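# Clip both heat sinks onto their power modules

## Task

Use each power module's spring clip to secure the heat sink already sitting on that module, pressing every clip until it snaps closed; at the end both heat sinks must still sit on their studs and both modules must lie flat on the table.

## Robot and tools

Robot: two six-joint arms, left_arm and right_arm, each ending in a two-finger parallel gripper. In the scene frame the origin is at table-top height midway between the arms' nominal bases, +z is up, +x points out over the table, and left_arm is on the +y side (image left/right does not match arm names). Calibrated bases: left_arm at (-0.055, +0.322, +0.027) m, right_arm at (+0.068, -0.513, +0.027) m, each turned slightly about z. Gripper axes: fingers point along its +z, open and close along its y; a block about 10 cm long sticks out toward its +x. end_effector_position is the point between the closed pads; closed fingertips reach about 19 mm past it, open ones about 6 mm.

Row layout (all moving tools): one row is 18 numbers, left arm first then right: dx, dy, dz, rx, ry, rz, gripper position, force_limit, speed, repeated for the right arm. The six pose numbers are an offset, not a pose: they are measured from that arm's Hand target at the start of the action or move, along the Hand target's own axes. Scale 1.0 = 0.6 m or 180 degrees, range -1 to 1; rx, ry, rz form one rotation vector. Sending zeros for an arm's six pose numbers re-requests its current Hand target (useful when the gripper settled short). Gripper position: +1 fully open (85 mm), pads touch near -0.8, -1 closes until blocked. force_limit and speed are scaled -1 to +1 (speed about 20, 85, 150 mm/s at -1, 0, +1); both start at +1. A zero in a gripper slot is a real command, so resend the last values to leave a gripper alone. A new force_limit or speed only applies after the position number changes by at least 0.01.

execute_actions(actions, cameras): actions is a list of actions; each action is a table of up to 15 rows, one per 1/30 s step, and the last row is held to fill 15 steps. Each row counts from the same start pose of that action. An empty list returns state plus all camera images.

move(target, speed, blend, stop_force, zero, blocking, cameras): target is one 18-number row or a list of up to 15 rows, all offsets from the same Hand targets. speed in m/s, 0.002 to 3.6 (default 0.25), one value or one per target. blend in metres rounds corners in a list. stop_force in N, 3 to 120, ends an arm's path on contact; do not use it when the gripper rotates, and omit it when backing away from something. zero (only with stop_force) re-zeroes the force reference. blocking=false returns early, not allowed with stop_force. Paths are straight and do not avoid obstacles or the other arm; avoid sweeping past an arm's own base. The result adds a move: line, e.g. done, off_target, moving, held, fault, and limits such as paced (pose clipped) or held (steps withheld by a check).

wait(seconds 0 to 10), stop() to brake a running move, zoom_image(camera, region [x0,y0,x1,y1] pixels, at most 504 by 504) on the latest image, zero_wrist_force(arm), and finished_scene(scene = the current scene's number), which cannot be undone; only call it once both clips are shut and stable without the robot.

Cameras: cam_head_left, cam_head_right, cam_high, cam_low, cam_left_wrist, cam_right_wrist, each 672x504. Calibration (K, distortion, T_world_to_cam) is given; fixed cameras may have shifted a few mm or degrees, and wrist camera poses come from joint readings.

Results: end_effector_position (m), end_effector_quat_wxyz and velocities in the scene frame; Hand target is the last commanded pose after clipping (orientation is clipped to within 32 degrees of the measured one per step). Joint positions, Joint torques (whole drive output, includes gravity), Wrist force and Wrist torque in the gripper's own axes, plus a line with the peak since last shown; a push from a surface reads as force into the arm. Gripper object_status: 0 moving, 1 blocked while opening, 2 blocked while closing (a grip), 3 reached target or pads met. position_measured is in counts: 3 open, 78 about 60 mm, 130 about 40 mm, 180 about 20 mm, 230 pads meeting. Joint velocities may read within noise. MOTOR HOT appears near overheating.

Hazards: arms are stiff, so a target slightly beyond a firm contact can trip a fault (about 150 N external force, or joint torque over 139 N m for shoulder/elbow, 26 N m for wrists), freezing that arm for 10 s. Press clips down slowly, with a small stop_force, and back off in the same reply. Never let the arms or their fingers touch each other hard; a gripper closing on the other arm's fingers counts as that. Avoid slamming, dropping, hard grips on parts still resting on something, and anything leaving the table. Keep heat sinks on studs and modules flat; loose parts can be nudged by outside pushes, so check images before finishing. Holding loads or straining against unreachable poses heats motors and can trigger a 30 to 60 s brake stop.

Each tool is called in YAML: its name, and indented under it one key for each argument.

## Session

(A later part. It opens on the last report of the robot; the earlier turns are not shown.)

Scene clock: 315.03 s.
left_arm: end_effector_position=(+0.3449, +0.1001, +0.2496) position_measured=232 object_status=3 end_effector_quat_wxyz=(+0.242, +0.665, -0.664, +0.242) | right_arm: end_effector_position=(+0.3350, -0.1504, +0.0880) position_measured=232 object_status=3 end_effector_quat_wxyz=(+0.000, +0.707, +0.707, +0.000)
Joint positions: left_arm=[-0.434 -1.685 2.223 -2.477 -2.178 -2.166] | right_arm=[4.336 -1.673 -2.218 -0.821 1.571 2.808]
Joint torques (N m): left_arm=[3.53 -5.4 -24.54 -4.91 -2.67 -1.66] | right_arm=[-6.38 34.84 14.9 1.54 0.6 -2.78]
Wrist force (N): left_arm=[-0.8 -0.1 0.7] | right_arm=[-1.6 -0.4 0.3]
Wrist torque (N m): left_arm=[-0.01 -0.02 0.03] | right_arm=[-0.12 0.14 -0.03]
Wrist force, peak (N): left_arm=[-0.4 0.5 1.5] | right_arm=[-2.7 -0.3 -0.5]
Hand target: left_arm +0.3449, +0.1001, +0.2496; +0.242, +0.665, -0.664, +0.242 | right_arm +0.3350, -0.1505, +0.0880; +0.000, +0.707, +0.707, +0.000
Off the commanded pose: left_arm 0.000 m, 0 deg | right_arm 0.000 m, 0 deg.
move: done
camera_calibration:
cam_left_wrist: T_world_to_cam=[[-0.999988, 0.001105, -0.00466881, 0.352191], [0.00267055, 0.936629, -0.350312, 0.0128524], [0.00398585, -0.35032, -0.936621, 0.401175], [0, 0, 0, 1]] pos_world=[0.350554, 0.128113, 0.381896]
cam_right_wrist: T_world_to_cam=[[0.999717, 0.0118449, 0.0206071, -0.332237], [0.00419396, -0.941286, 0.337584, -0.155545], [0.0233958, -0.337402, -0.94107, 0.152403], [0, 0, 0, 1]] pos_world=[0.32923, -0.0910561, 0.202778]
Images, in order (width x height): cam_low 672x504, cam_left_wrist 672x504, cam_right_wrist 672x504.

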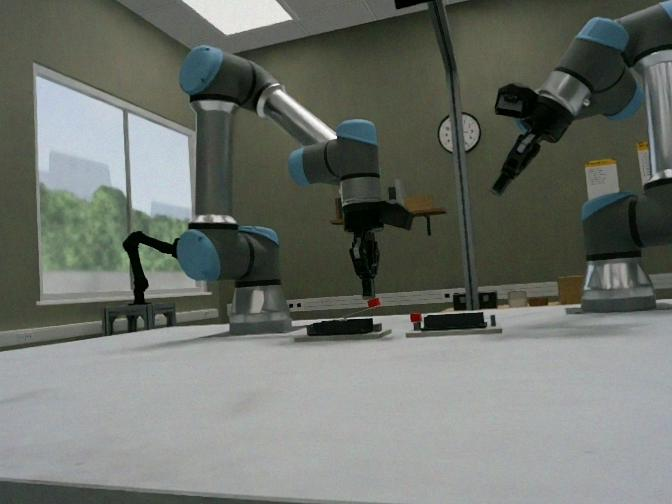

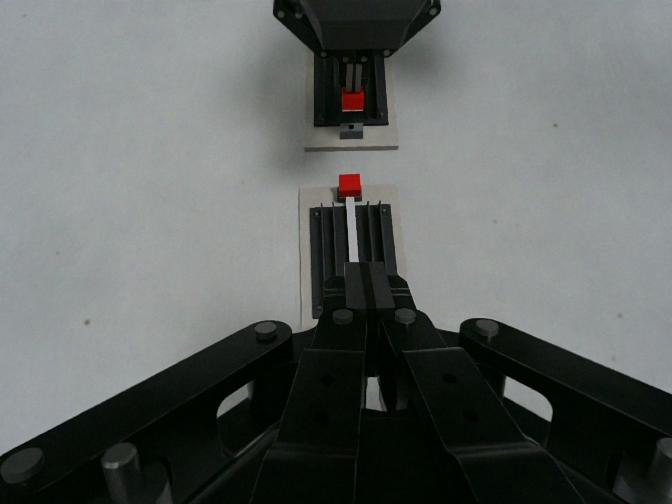

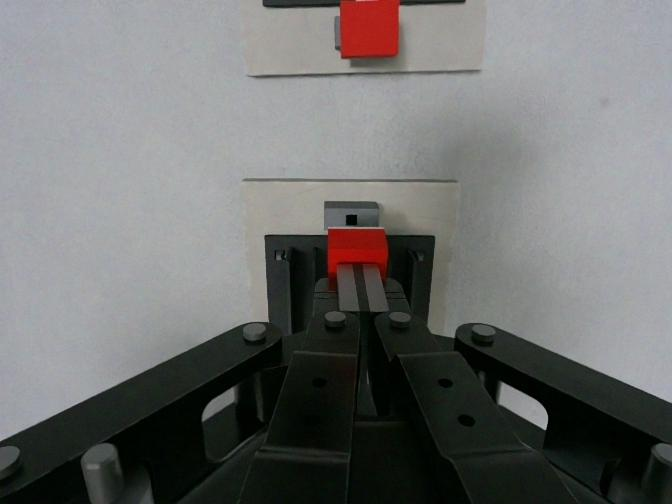

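move:
  target:
    - [0,0,0,0,0,0,-1,0,0, 0.0183, -0.0015, 0.0133, 0, 0, 0, -1, 0, 0]
    - [0,0,0,0,0,0,-1,0,0, 0.0183, -0.0015, 0.0685, 0, 0, 0, -1, 0, 0]
  speed: [0.05, 0.012]
  blend: [0.003, 0]
  stop_force: 30
  cameras: ["cam_left_wrist", "cam_right_wrist", "cam_low"]

zoom_image:
  camera: "cam_low"
  region: [260, 220, 440, 360]

zoom_image:
  camera: "cam_right_wrist"
  region: [260, 140, 460, 320]

Scene clock: 327.27 s.
left_arm: end_effector_position=(+0.3449, +0.1001, +0.2496) position_measured=232 object_status=3 end_effector_quat_wxyz=(+0.242, +0.665, -0.664, +0.242) | right_arm: end_effector_position=(+0.3341, -0.1396, +0.0570) position_measured=232 object_status=3 end_effector_quat_wxyz=(+0.000, +0.707, +0.707, +0.000)
Joint positions: left_arm=[-0.434 -1.685 2.223 -2.477 -2.178 -2.166] | right_arm=[4.347 -1.757 -2.229 -0.727 1.571 2.818]
Joint torques (N m): left_arm=[1.05 -5.34 -21.93 -4.24 -2.28 -1.71] | right_arm=[-3.4 29.34 18.77 -1.42 0.3 -1.83]
Wrist force (N): left_arm=[-0.6 0.1 0.8] | right_arm=[5.6 -0.9 -16.0]
Wrist torque (N m): left_arm=[0.03 -0.06 0.02] | right_arm=[-0.21 0.12 -0.07]
Wrist force, peak (N): left_arm=[-0.8 0.1 1.3] | right_arm=[-24.9 -9.6 -69.4]
Hand target: left_arm +0.3449, +0.1001, +0.2496; +0.242, +0.665, -0.664, +0.242 | right_arm +0.3341, -0.1395, +0.0571; +0.000, +0.707, +0.707, +0.000 (not the last commanded pose)
Off the commanded pose: left_arm 0.000 m, 0 deg | right_arm 0.010 m, 0 deg.
move: contact (right_arm); path passed 1 of 2 targets
camera_calibration:
cam_left_wrist: T_world_to_cam=[[-0.999988, 0.001105, -0.00466881, 0.352191], [0.00267055, 0.936629, -0.350312, 0.0128524], [0.00398585, -0.35032, -0.936621, 0.401175], [0, 0, 0, 1]] pos_world=[0.350554, 0.128113, 0.381896]
cam_right_wrist: T_world_to_cam=[[0.99972, 0.0118164, 0.0205105, -0.330814], [0.00419459, -0.941211, 0.337792, -0.134847], [0.0232962, -0.337612, -0.940997, 0.126932], [0, 0, 0, 1]] pos_world=[0.32833, -0.0801564, 0.171778]
Images, in order (width x height): cam_low 672x504, cam_left_wrist 672x504, cam_right_wrist 672x504.

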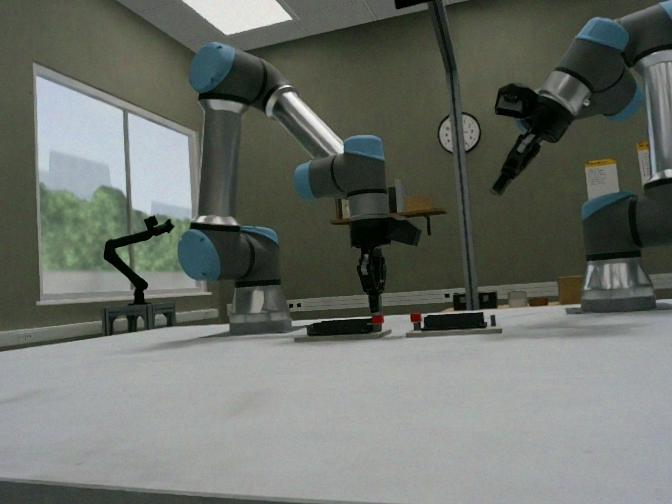

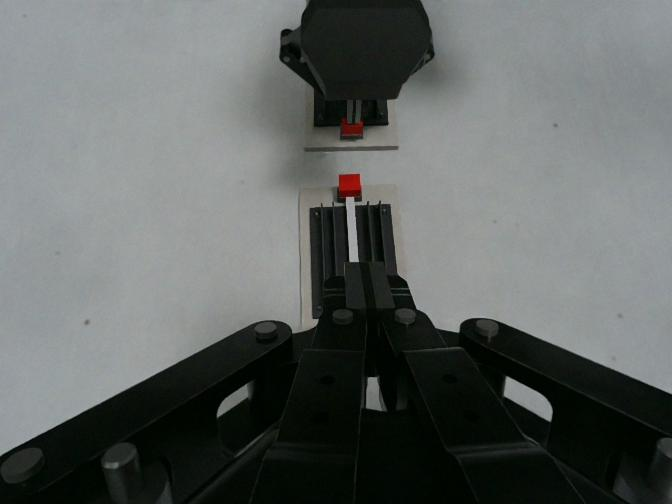

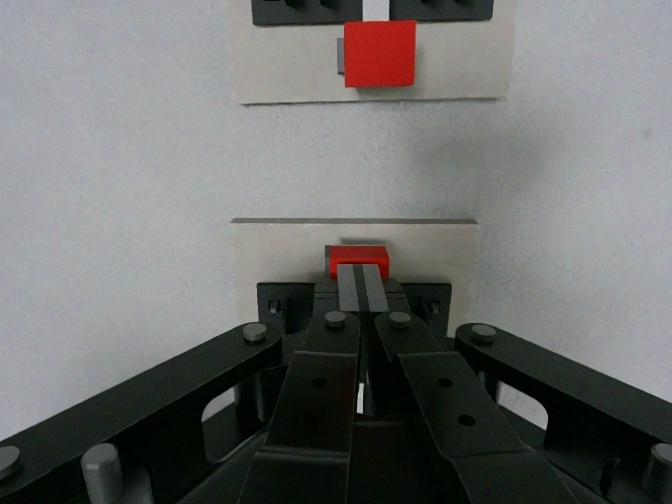

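Scaled by 2.800 from the camera's 672x504 image, which has a finer 960x720 frame.

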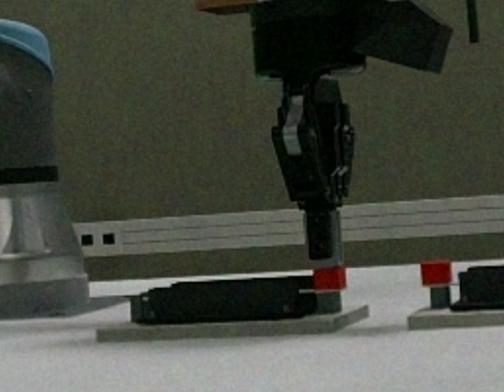

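Scaled by 2.520 from the camera's 672x504 image, which has a finer 960x720 frame.

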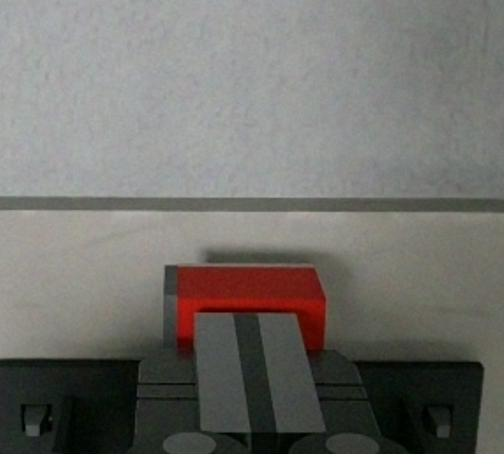

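move:
  target:
    - [0,0,0,0,0,0,-1,0,0, 0, 0, -0.05, 0, 0, 0, -1, 0, 0]
    - [0,0,0,0,0,0,-1,0,0, -0.1, 0, -0.3, 0, 0, 0, -1, 0, 0]
    - [0,0,0,0,0,0,-1,0,0, -0.45, 0, -0.35, 0, -0.2, 0, -1, 0, 0]
  speed: [0.06, 0.2, 0.3]
  blend: [0.005, 0.03, 0]
  cameras: ["all"]

zoom_image:
  camera: "cam_low"
  region: [270, 260, 530, 360]

zoom_image:
  camera: "cam_right_wrist"
  region: [240, 0, 460, 300]

zoom_image:
  camera: "cam_left_wrist"
  region: [280, 20, 430, 220]

Scene clock: 337.93 s.
left_arm: end_effector_position=(+0.3449, +0.1001, +0.2496) position_measured=232 object_status=3 end_effector_quat_wxyz=(+0.242, +0.665, -0.664, +0.242) | right_arm: end_effector_position=(+0.3341, -0.4095, +0.2671) position_measured=232 object_status=3 end_effector_quat_wxyz=(+0.218, +0.673, +0.672, -0.219)
Joint positions: left_arm=[-0.434 -1.685 2.223 -2.477 -2.178 -2.166] | right_arm=[4.234 -1.268 -2.041 -1.986 1.32 2.781]
Joint torques (N m): left_arm=[-0.85 -5.45 -19.55 -4.12 -1.77 -1.59] | right_arm=[6.03 2.44 34.08 0.21 0.8 -2.65]
Wrist force (N): left_arm=[-0.5 0.1 0.9] | right_arm=[-3.1 0.9 0.1]
Wrist torque (N m): left_arm=[0.01 -0.07 0.02] | right_arm=[0.14 0.37 0.01]
Wrist force, peak (N): left_arm=[-0.6 -0.2 1.4] | right_arm=[5.3 -1.1 -16.9]
Hand target: left_arm +0.3449, +0.1001, +0.2496; +0.242, +0.665, -0.664, +0.242 | right_arm +0.3341, -0.4095, +0.2671; +0.218, +0.673, +0.672, -0.219
Off the commanded pose: left_arm 0.000 m, 0 deg | right_arm 0.000 m, 0 deg.
move: done
camera_calibration:
cam_left_wrist: T_world_to_cam=[[-0.999988, 0.001105, -0.00466881, 0.352191], [0.00267055, 0.936629, -0.350312, 0.0128524], [0.00398585, -0.35032, -0.936621, 0.401175], [0, 0, 0, 1]] pos_world=[0.350554, 0.128113, 0.381896]
cam_right_wrist: T_world_to_cam=[[0.999721, 0.0217008, 0.00934913, -0.324896], [0.00449523, -0.563106, 0.826372, -0.435616], [0.0231975, -0.826099, -0.563047, -0.0675183], [0, 0, 0, 1]] pos_world=[0.32833, -0.294025, 0.325003]

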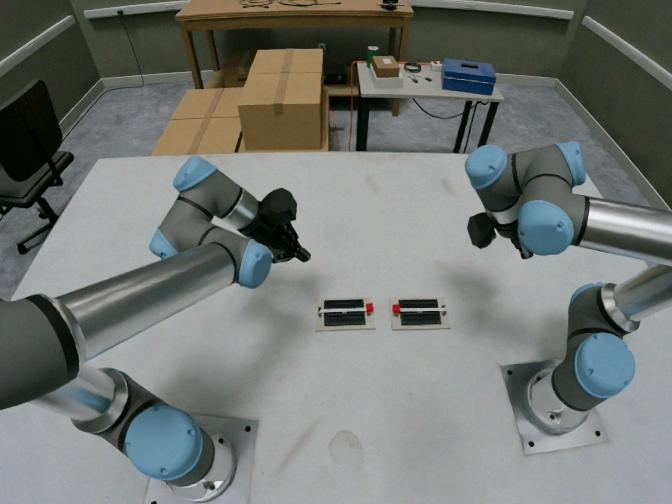

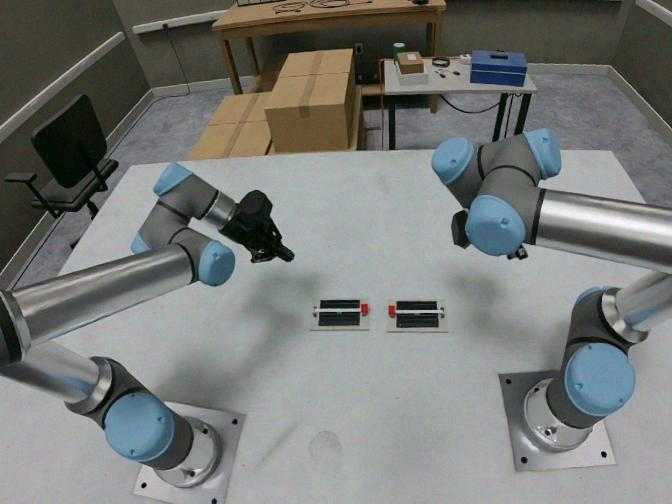

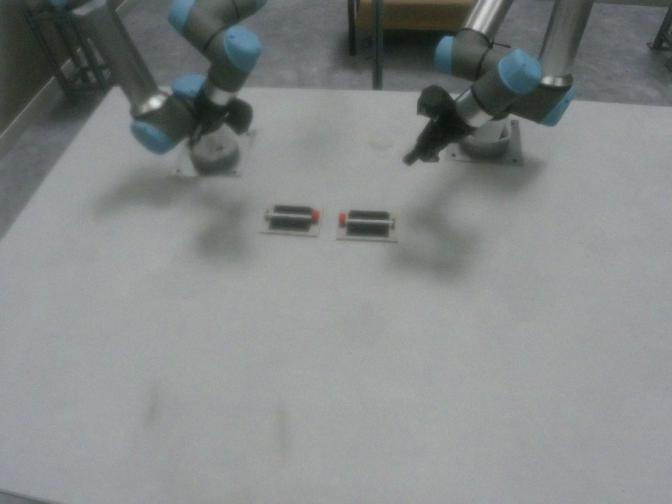

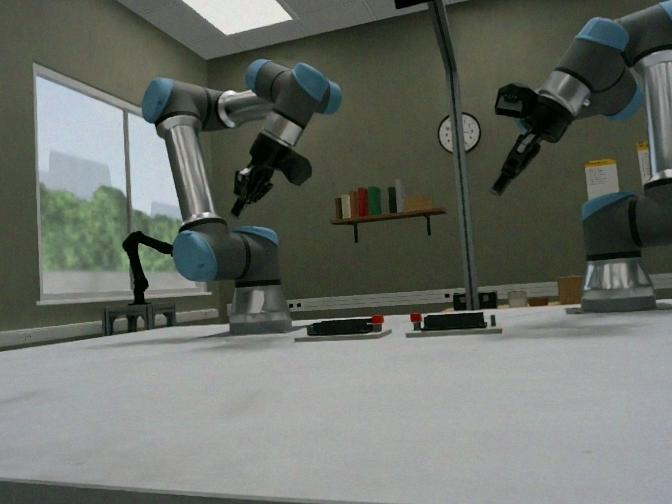

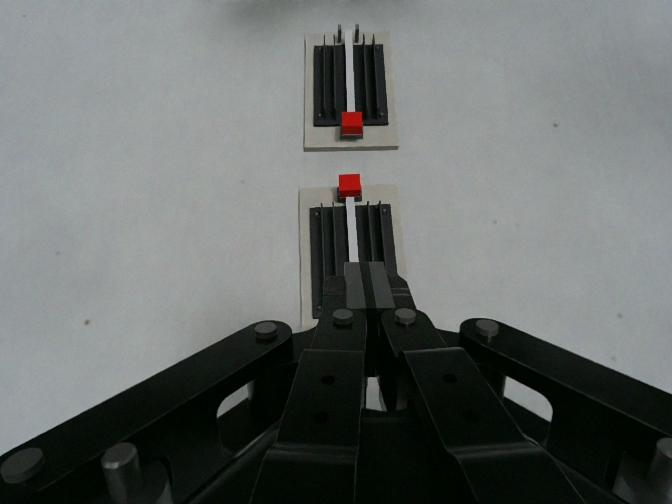

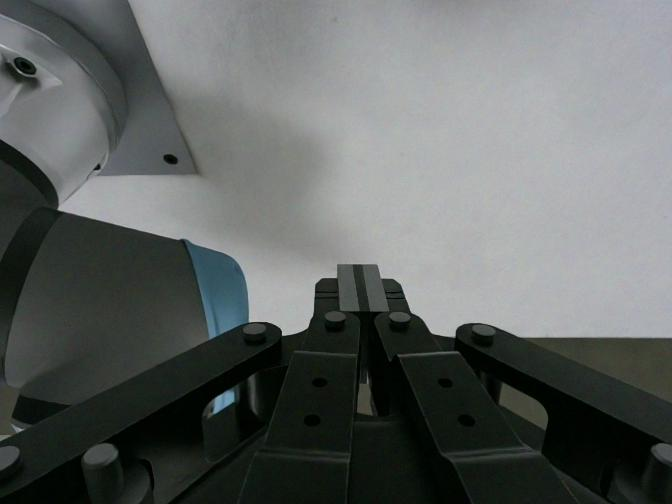

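Scaled by 1.938 from the camera's 672x504 image, which has a finer 960x720 frame.

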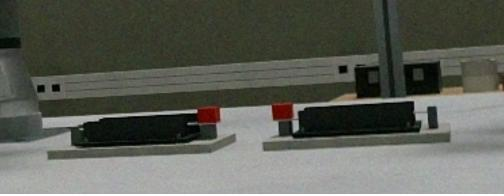

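Scaled by 1.680 from the camera's 672x504 image, which has a finer 960x720 frame.

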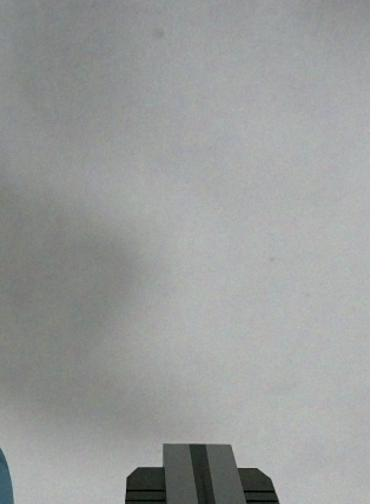

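Scaled by 2.520 from the camera's 672x504 image, which has a finer 960x720 frame.

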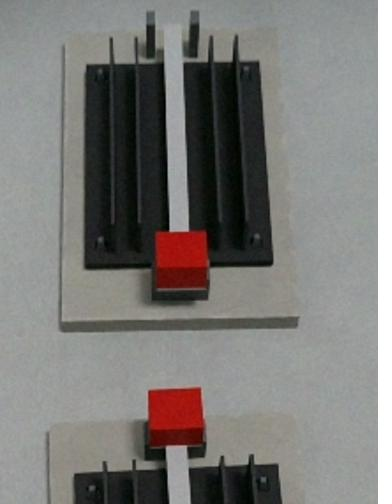

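move:
  target: [0.0362, -0.0083, 0.2783, 0, 0.1167, 0, -1, 0, 0, 0, 0, 0, 0, 0, 0, -1, 0, 0]
  speed: 0.25
  cameras: ["cam_left_wrist"]

zoom_image:
  camera: "cam_left_wrist"
  region: [290, 180, 410, 290]

Scene clock: 354.37 s.
left_arm: end_effector_position=(+0.3499, -0.0239, +0.1357) position_measured=232 object_status=3 end_effector_quat_wxyz=(+0.359, +0.610, -0.609, +0.359) end_effector_velocity=(+0.000, +0.000, +0.000) end_effector_angular_velocity=(-0.002, -0.004, +0.000) | right_arm: end_effector_position=(+0.3341, -0.4095, +0.2671) position_measured=232 object_status=3 end_effector_quat_wxyz=(+0.218, +0.673, +0.672, -0.219)
Joint positions: left_arm=[-0.568 -1.061 2.309 -3.621 -2.368 -2.538] | right_arm=[4.234 -1.269 -2.04 -1.986 1.32 2.78]
Joint velocities: left_arm=[0 0.002 0 -0.005 0 0.001] | right_arm=[within noise]
Joint torques (N m): left_arm=[7.52 -21.08 -2 -5.45 -1.48 -0.57] | right_arm=[5.85 2.38 34.55 -0.78 -2.98 -2.63]
Wrist force (N): left_arm=[-0.6 0.3 0.8] | right_arm=[-3.5 1.0 -0.1]
Wrist torque (N m): left_arm=[0.05 -0.17 -0.14] | right_arm=[0.16 0.44 0.01]
Wrist force, peak (N): left_arm=[-2.2 0.2 3.3] | right_arm=[-3.7 0.9 0.0]
Hand target: left_arm +0.3499, -0.0239, +0.1356; +0.359, +0.610, -0.609, +0.359 | right_arm +0.3341, -0.4095, +0.2671; +0.218, +0.673, +0.672, -0.219
Off the commanded pose: left_arm 0.000 m, 0 deg | right_arm 0.000 m, 0 deg.
move: done
camera_calibration:
cam_left_wrist: T_world_to_cam=[[-0.999986, -0.000892747, -0.00519812, 0.356886], [0.00277644, 0.748855, -0.662728, 0.126815], [0.00448428, -0.662733, -0.748842, 0.21793], [0, 0, 0, 1]] pos_world=[0.355551, 0.049782, 0.249094]
Images, in order (width x height): cam_left_wrist 672x504.

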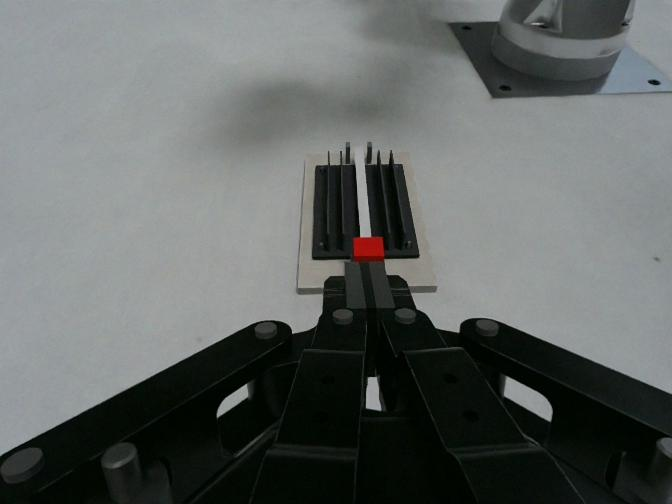

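Scaled by 4.200 from the camera's 672x504 image, which has a finer 960x720 frame.

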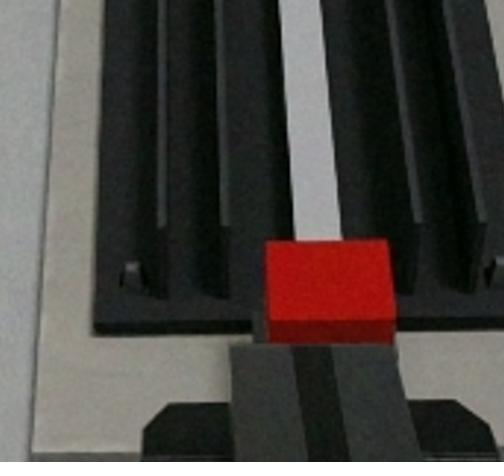

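move:
  target: [-0.1075, 0.0083, -0.0128, 0, -0.0722, 0, -1, 0, 0, 0, 0, 0, 0, 0, 0, -1, 0, 0]
  speed: 0.15
  cameras: ["cam_left_wrist"]

zoom_image:
  camera: "cam_left_wrist"
  region: [300, 60, 420, 180]

Scene clock: 364.67 s.
left_arm: end_effector_position=(+0.3448, +0.0141, +0.0830) position_measured=232 object_status=3 end_effector_quat_wxyz=(+0.288, +0.646, -0.646, +0.288) | right_arm: end_effector_position=(+0.3341, -0.4095, +0.2671) position_measured=232 object_status=3 end_effector_quat_wxyz=(+0.218, +0.673, +0.672, -0.219)
Joint positions: left_arm=[-0.567 -1.123 2.365 -3.38 -2.226 -2.379] | right_arm=[4.234 -1.269 -2.04 -1.986 1.32 2.78]
Joint torques (N m): left_arm=[-3.57 -17.46 -19.03 -4.86 -2.93 -1.57] | right_arm=[4.93 2.52 32.95 -0.53 -2.72 -2.73]
Wrist force (N): left_arm=[-0.5 0.5 0.8] | right_arm=[-3.2 1.1 0.0]
Wrist torque (N m): left_arm=[0.07 -0.13 0.05] | right_arm=[0.18 0.39 0.01]
Wrist force, peak (N): left_arm=[-1.2 0.5 1.1] | right_arm=[-3.6 1.1 0.2]
Hand target: left_arm +0.3448, +0.0141, +0.0829; +0.288, +0.646, -0.646, +0.288 | right_arm +0.3341, -0.4095, +0.2671; +0.218, +0.673, +0.672, -0.219
Off the commanded pose: left_arm 0.000 m, 0 deg | right_arm 0.000 m, 0 deg.
move: done
camera_calibration:
cam_left_wrist: T_world_to_cam=[[-0.999988, 0.00034961, -0.00495367, 0.351468], [0.00267258, 0.878629, -0.477498, 0.0463234], [0.0041855, -0.477506, -0.878619, 0.211938], [0, 0, 0, 1]] pos_world=[0.350453, 0.0603778, 0.210073]
Images, in order (width x height): cam_left_wrist 672x504.

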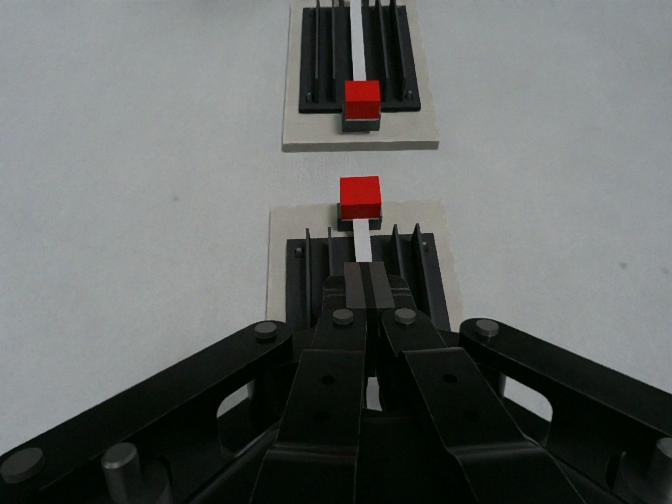

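Scaled by 4.200 from the camera's 672x504 image, which has a finer 960x720 frame.

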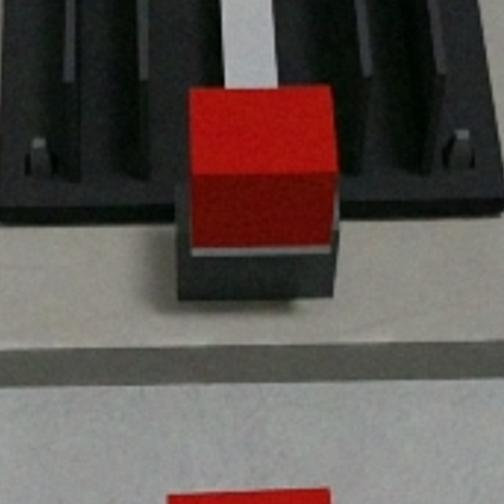

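zoom_image:
  camera: "cam_left_wrist"
  region: [310, 150, 420, 260]

move:
  target: [-0.2, 0, -0.15, 0, 0, 0, -1, 0, 0, 0.0, 0, -0.0, 0, 0.4222, 0, -1, 0, 0]
  speed: 0.4
  cameras: ["cam_right_wrist", "cam_left_wrist", "cam_low"]

Scaled by 4.582 from the camera's 672x504 image, which has a finer 960x720 frame.

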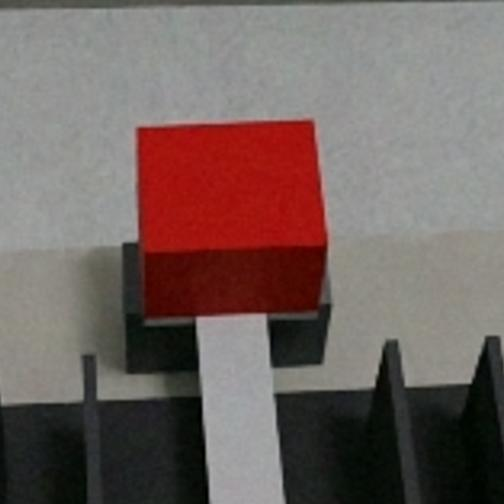

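Scene clock: 374.77 s.
left_arm: end_effector_position=(+0.3447, +0.1613, +0.0540) position_measured=232 object_status=3 end_effector_quat_wxyz=(+0.288, +0.646, -0.646, +0.288) | right_arm: end_effector_position=(+0.3340, -0.4095, +0.2670) position_measured=232 object_status=3 end_effector_quat_wxyz=(-0.242, +0.665, +0.664, +0.241)
Joint positions: left_arm=[-0.22 -1.142 2.44 -3.151 -2.371 -1.955] | right_arm=[3.383 -0.976 -2.424 -1.082 2.235 1.935]
Joint torques (N m): left_arm=[-6.87 -33.8 -17.95 -5.33 0.71 -1.21] | right_arm=[-5.91 8.9 36.06 3.54 3.16 0.43]
Wrist force (N): left_arm=[-0.7 0.2 1.1] | right_arm=[-1.9 0.3 -0.2]
Wrist torque (N m): left_arm=[0.04 -0.11 0.05] | right_arm=[0.02 0.25 -0.10]
Wrist force, peak (N): left_arm=[0.0 0.0 1.7] | right_arm=[-3.7 1.0 0.3]
Hand target: left_arm +0.3447, +0.1613, +0.0540; +0.288, +0.646, -0.646, +0.288 | right_arm +0.3341, -0.4095, +0.2671; -0.242, +0.665, +0.664, +0.242
Off the commanded pose: left_arm 0.000 m, 0 deg | right_arm 0.000 m, 0 deg.
move: done
camera_calibration:
cam_left_wrist: T_world_to_cam=[[-0.999988, 0.00030785, -0.00481858, 0.351258], [0.00257138, 0.878628, -0.477499, -0.0968222], [0.00408674, -0.477506, -0.878619, 0.256782], [0, 0, 0, 1]] pos_world=[0.350453, 0.207578, 0.181074]
cam_right_wrist: T_world_to_cam=[[0.999717, -0.00466086, 0.0233215, -0.339343], [0.00369514, -0.93826, -0.345912, -0.275941], [0.0234939, 0.345901, -0.937977, 0.512351], [0, 0, 0, 1]] pos_world=[0.328229, -0.437708, 0.393037]
Images, in order (width x height): cam_low 672x504, cam_left_wrist 672x504, cam_right_wrist 672x504.

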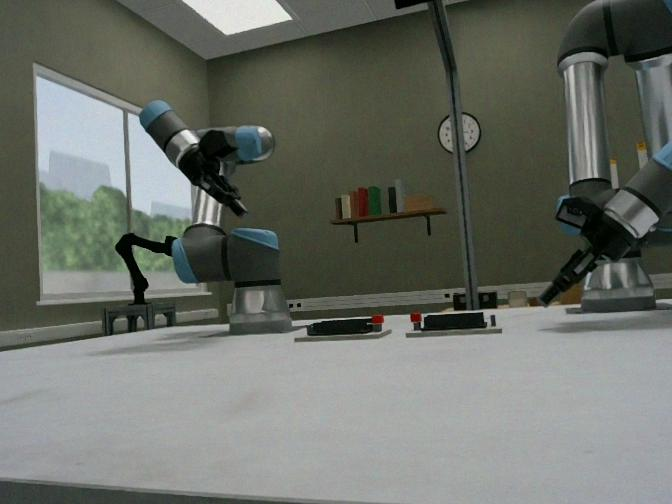

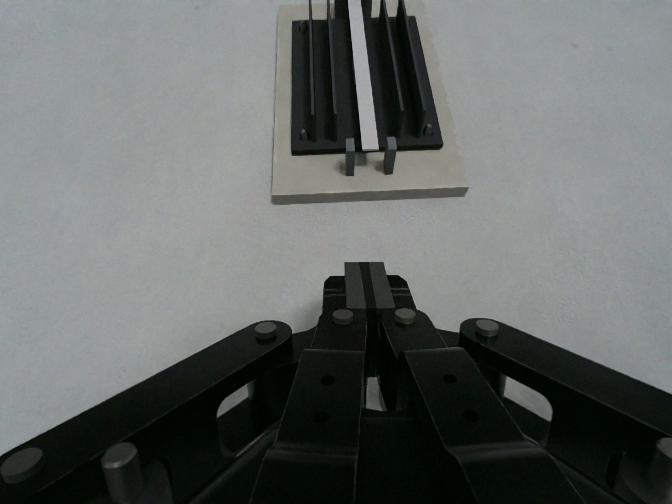

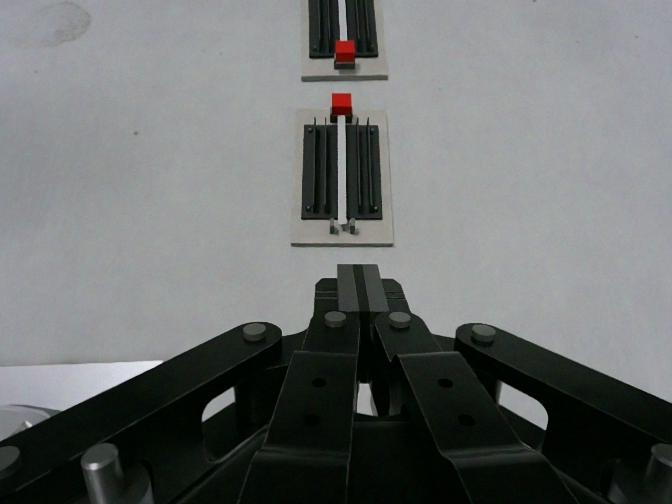

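zoom_image:
  camera: "cam_right_wrist"
  region: [310, 10, 380, 130]

zoom_image:
  camera: "cam_left_wrist"
  region: [270, 0, 470, 200]

Scaled by 4.200 from the camera's 672x504 image, which has a finer 960x720 frame.

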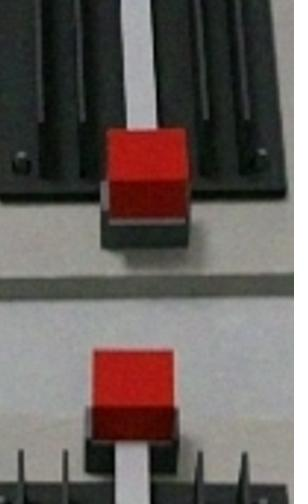

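Scaled by 2.520 from the camera's 672x504 image, which has a finer 960x720 frame.

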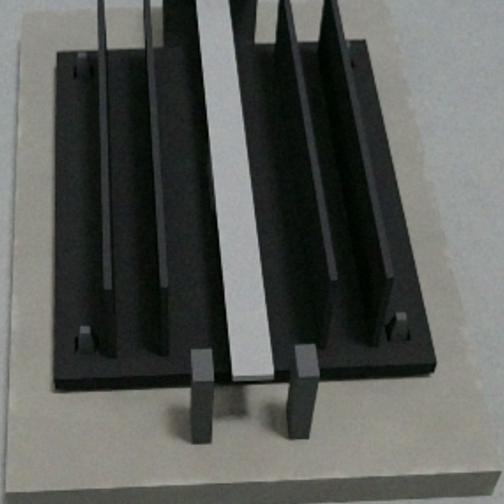

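finished_scene:
  scene: 1

The scene is finished: the task was done.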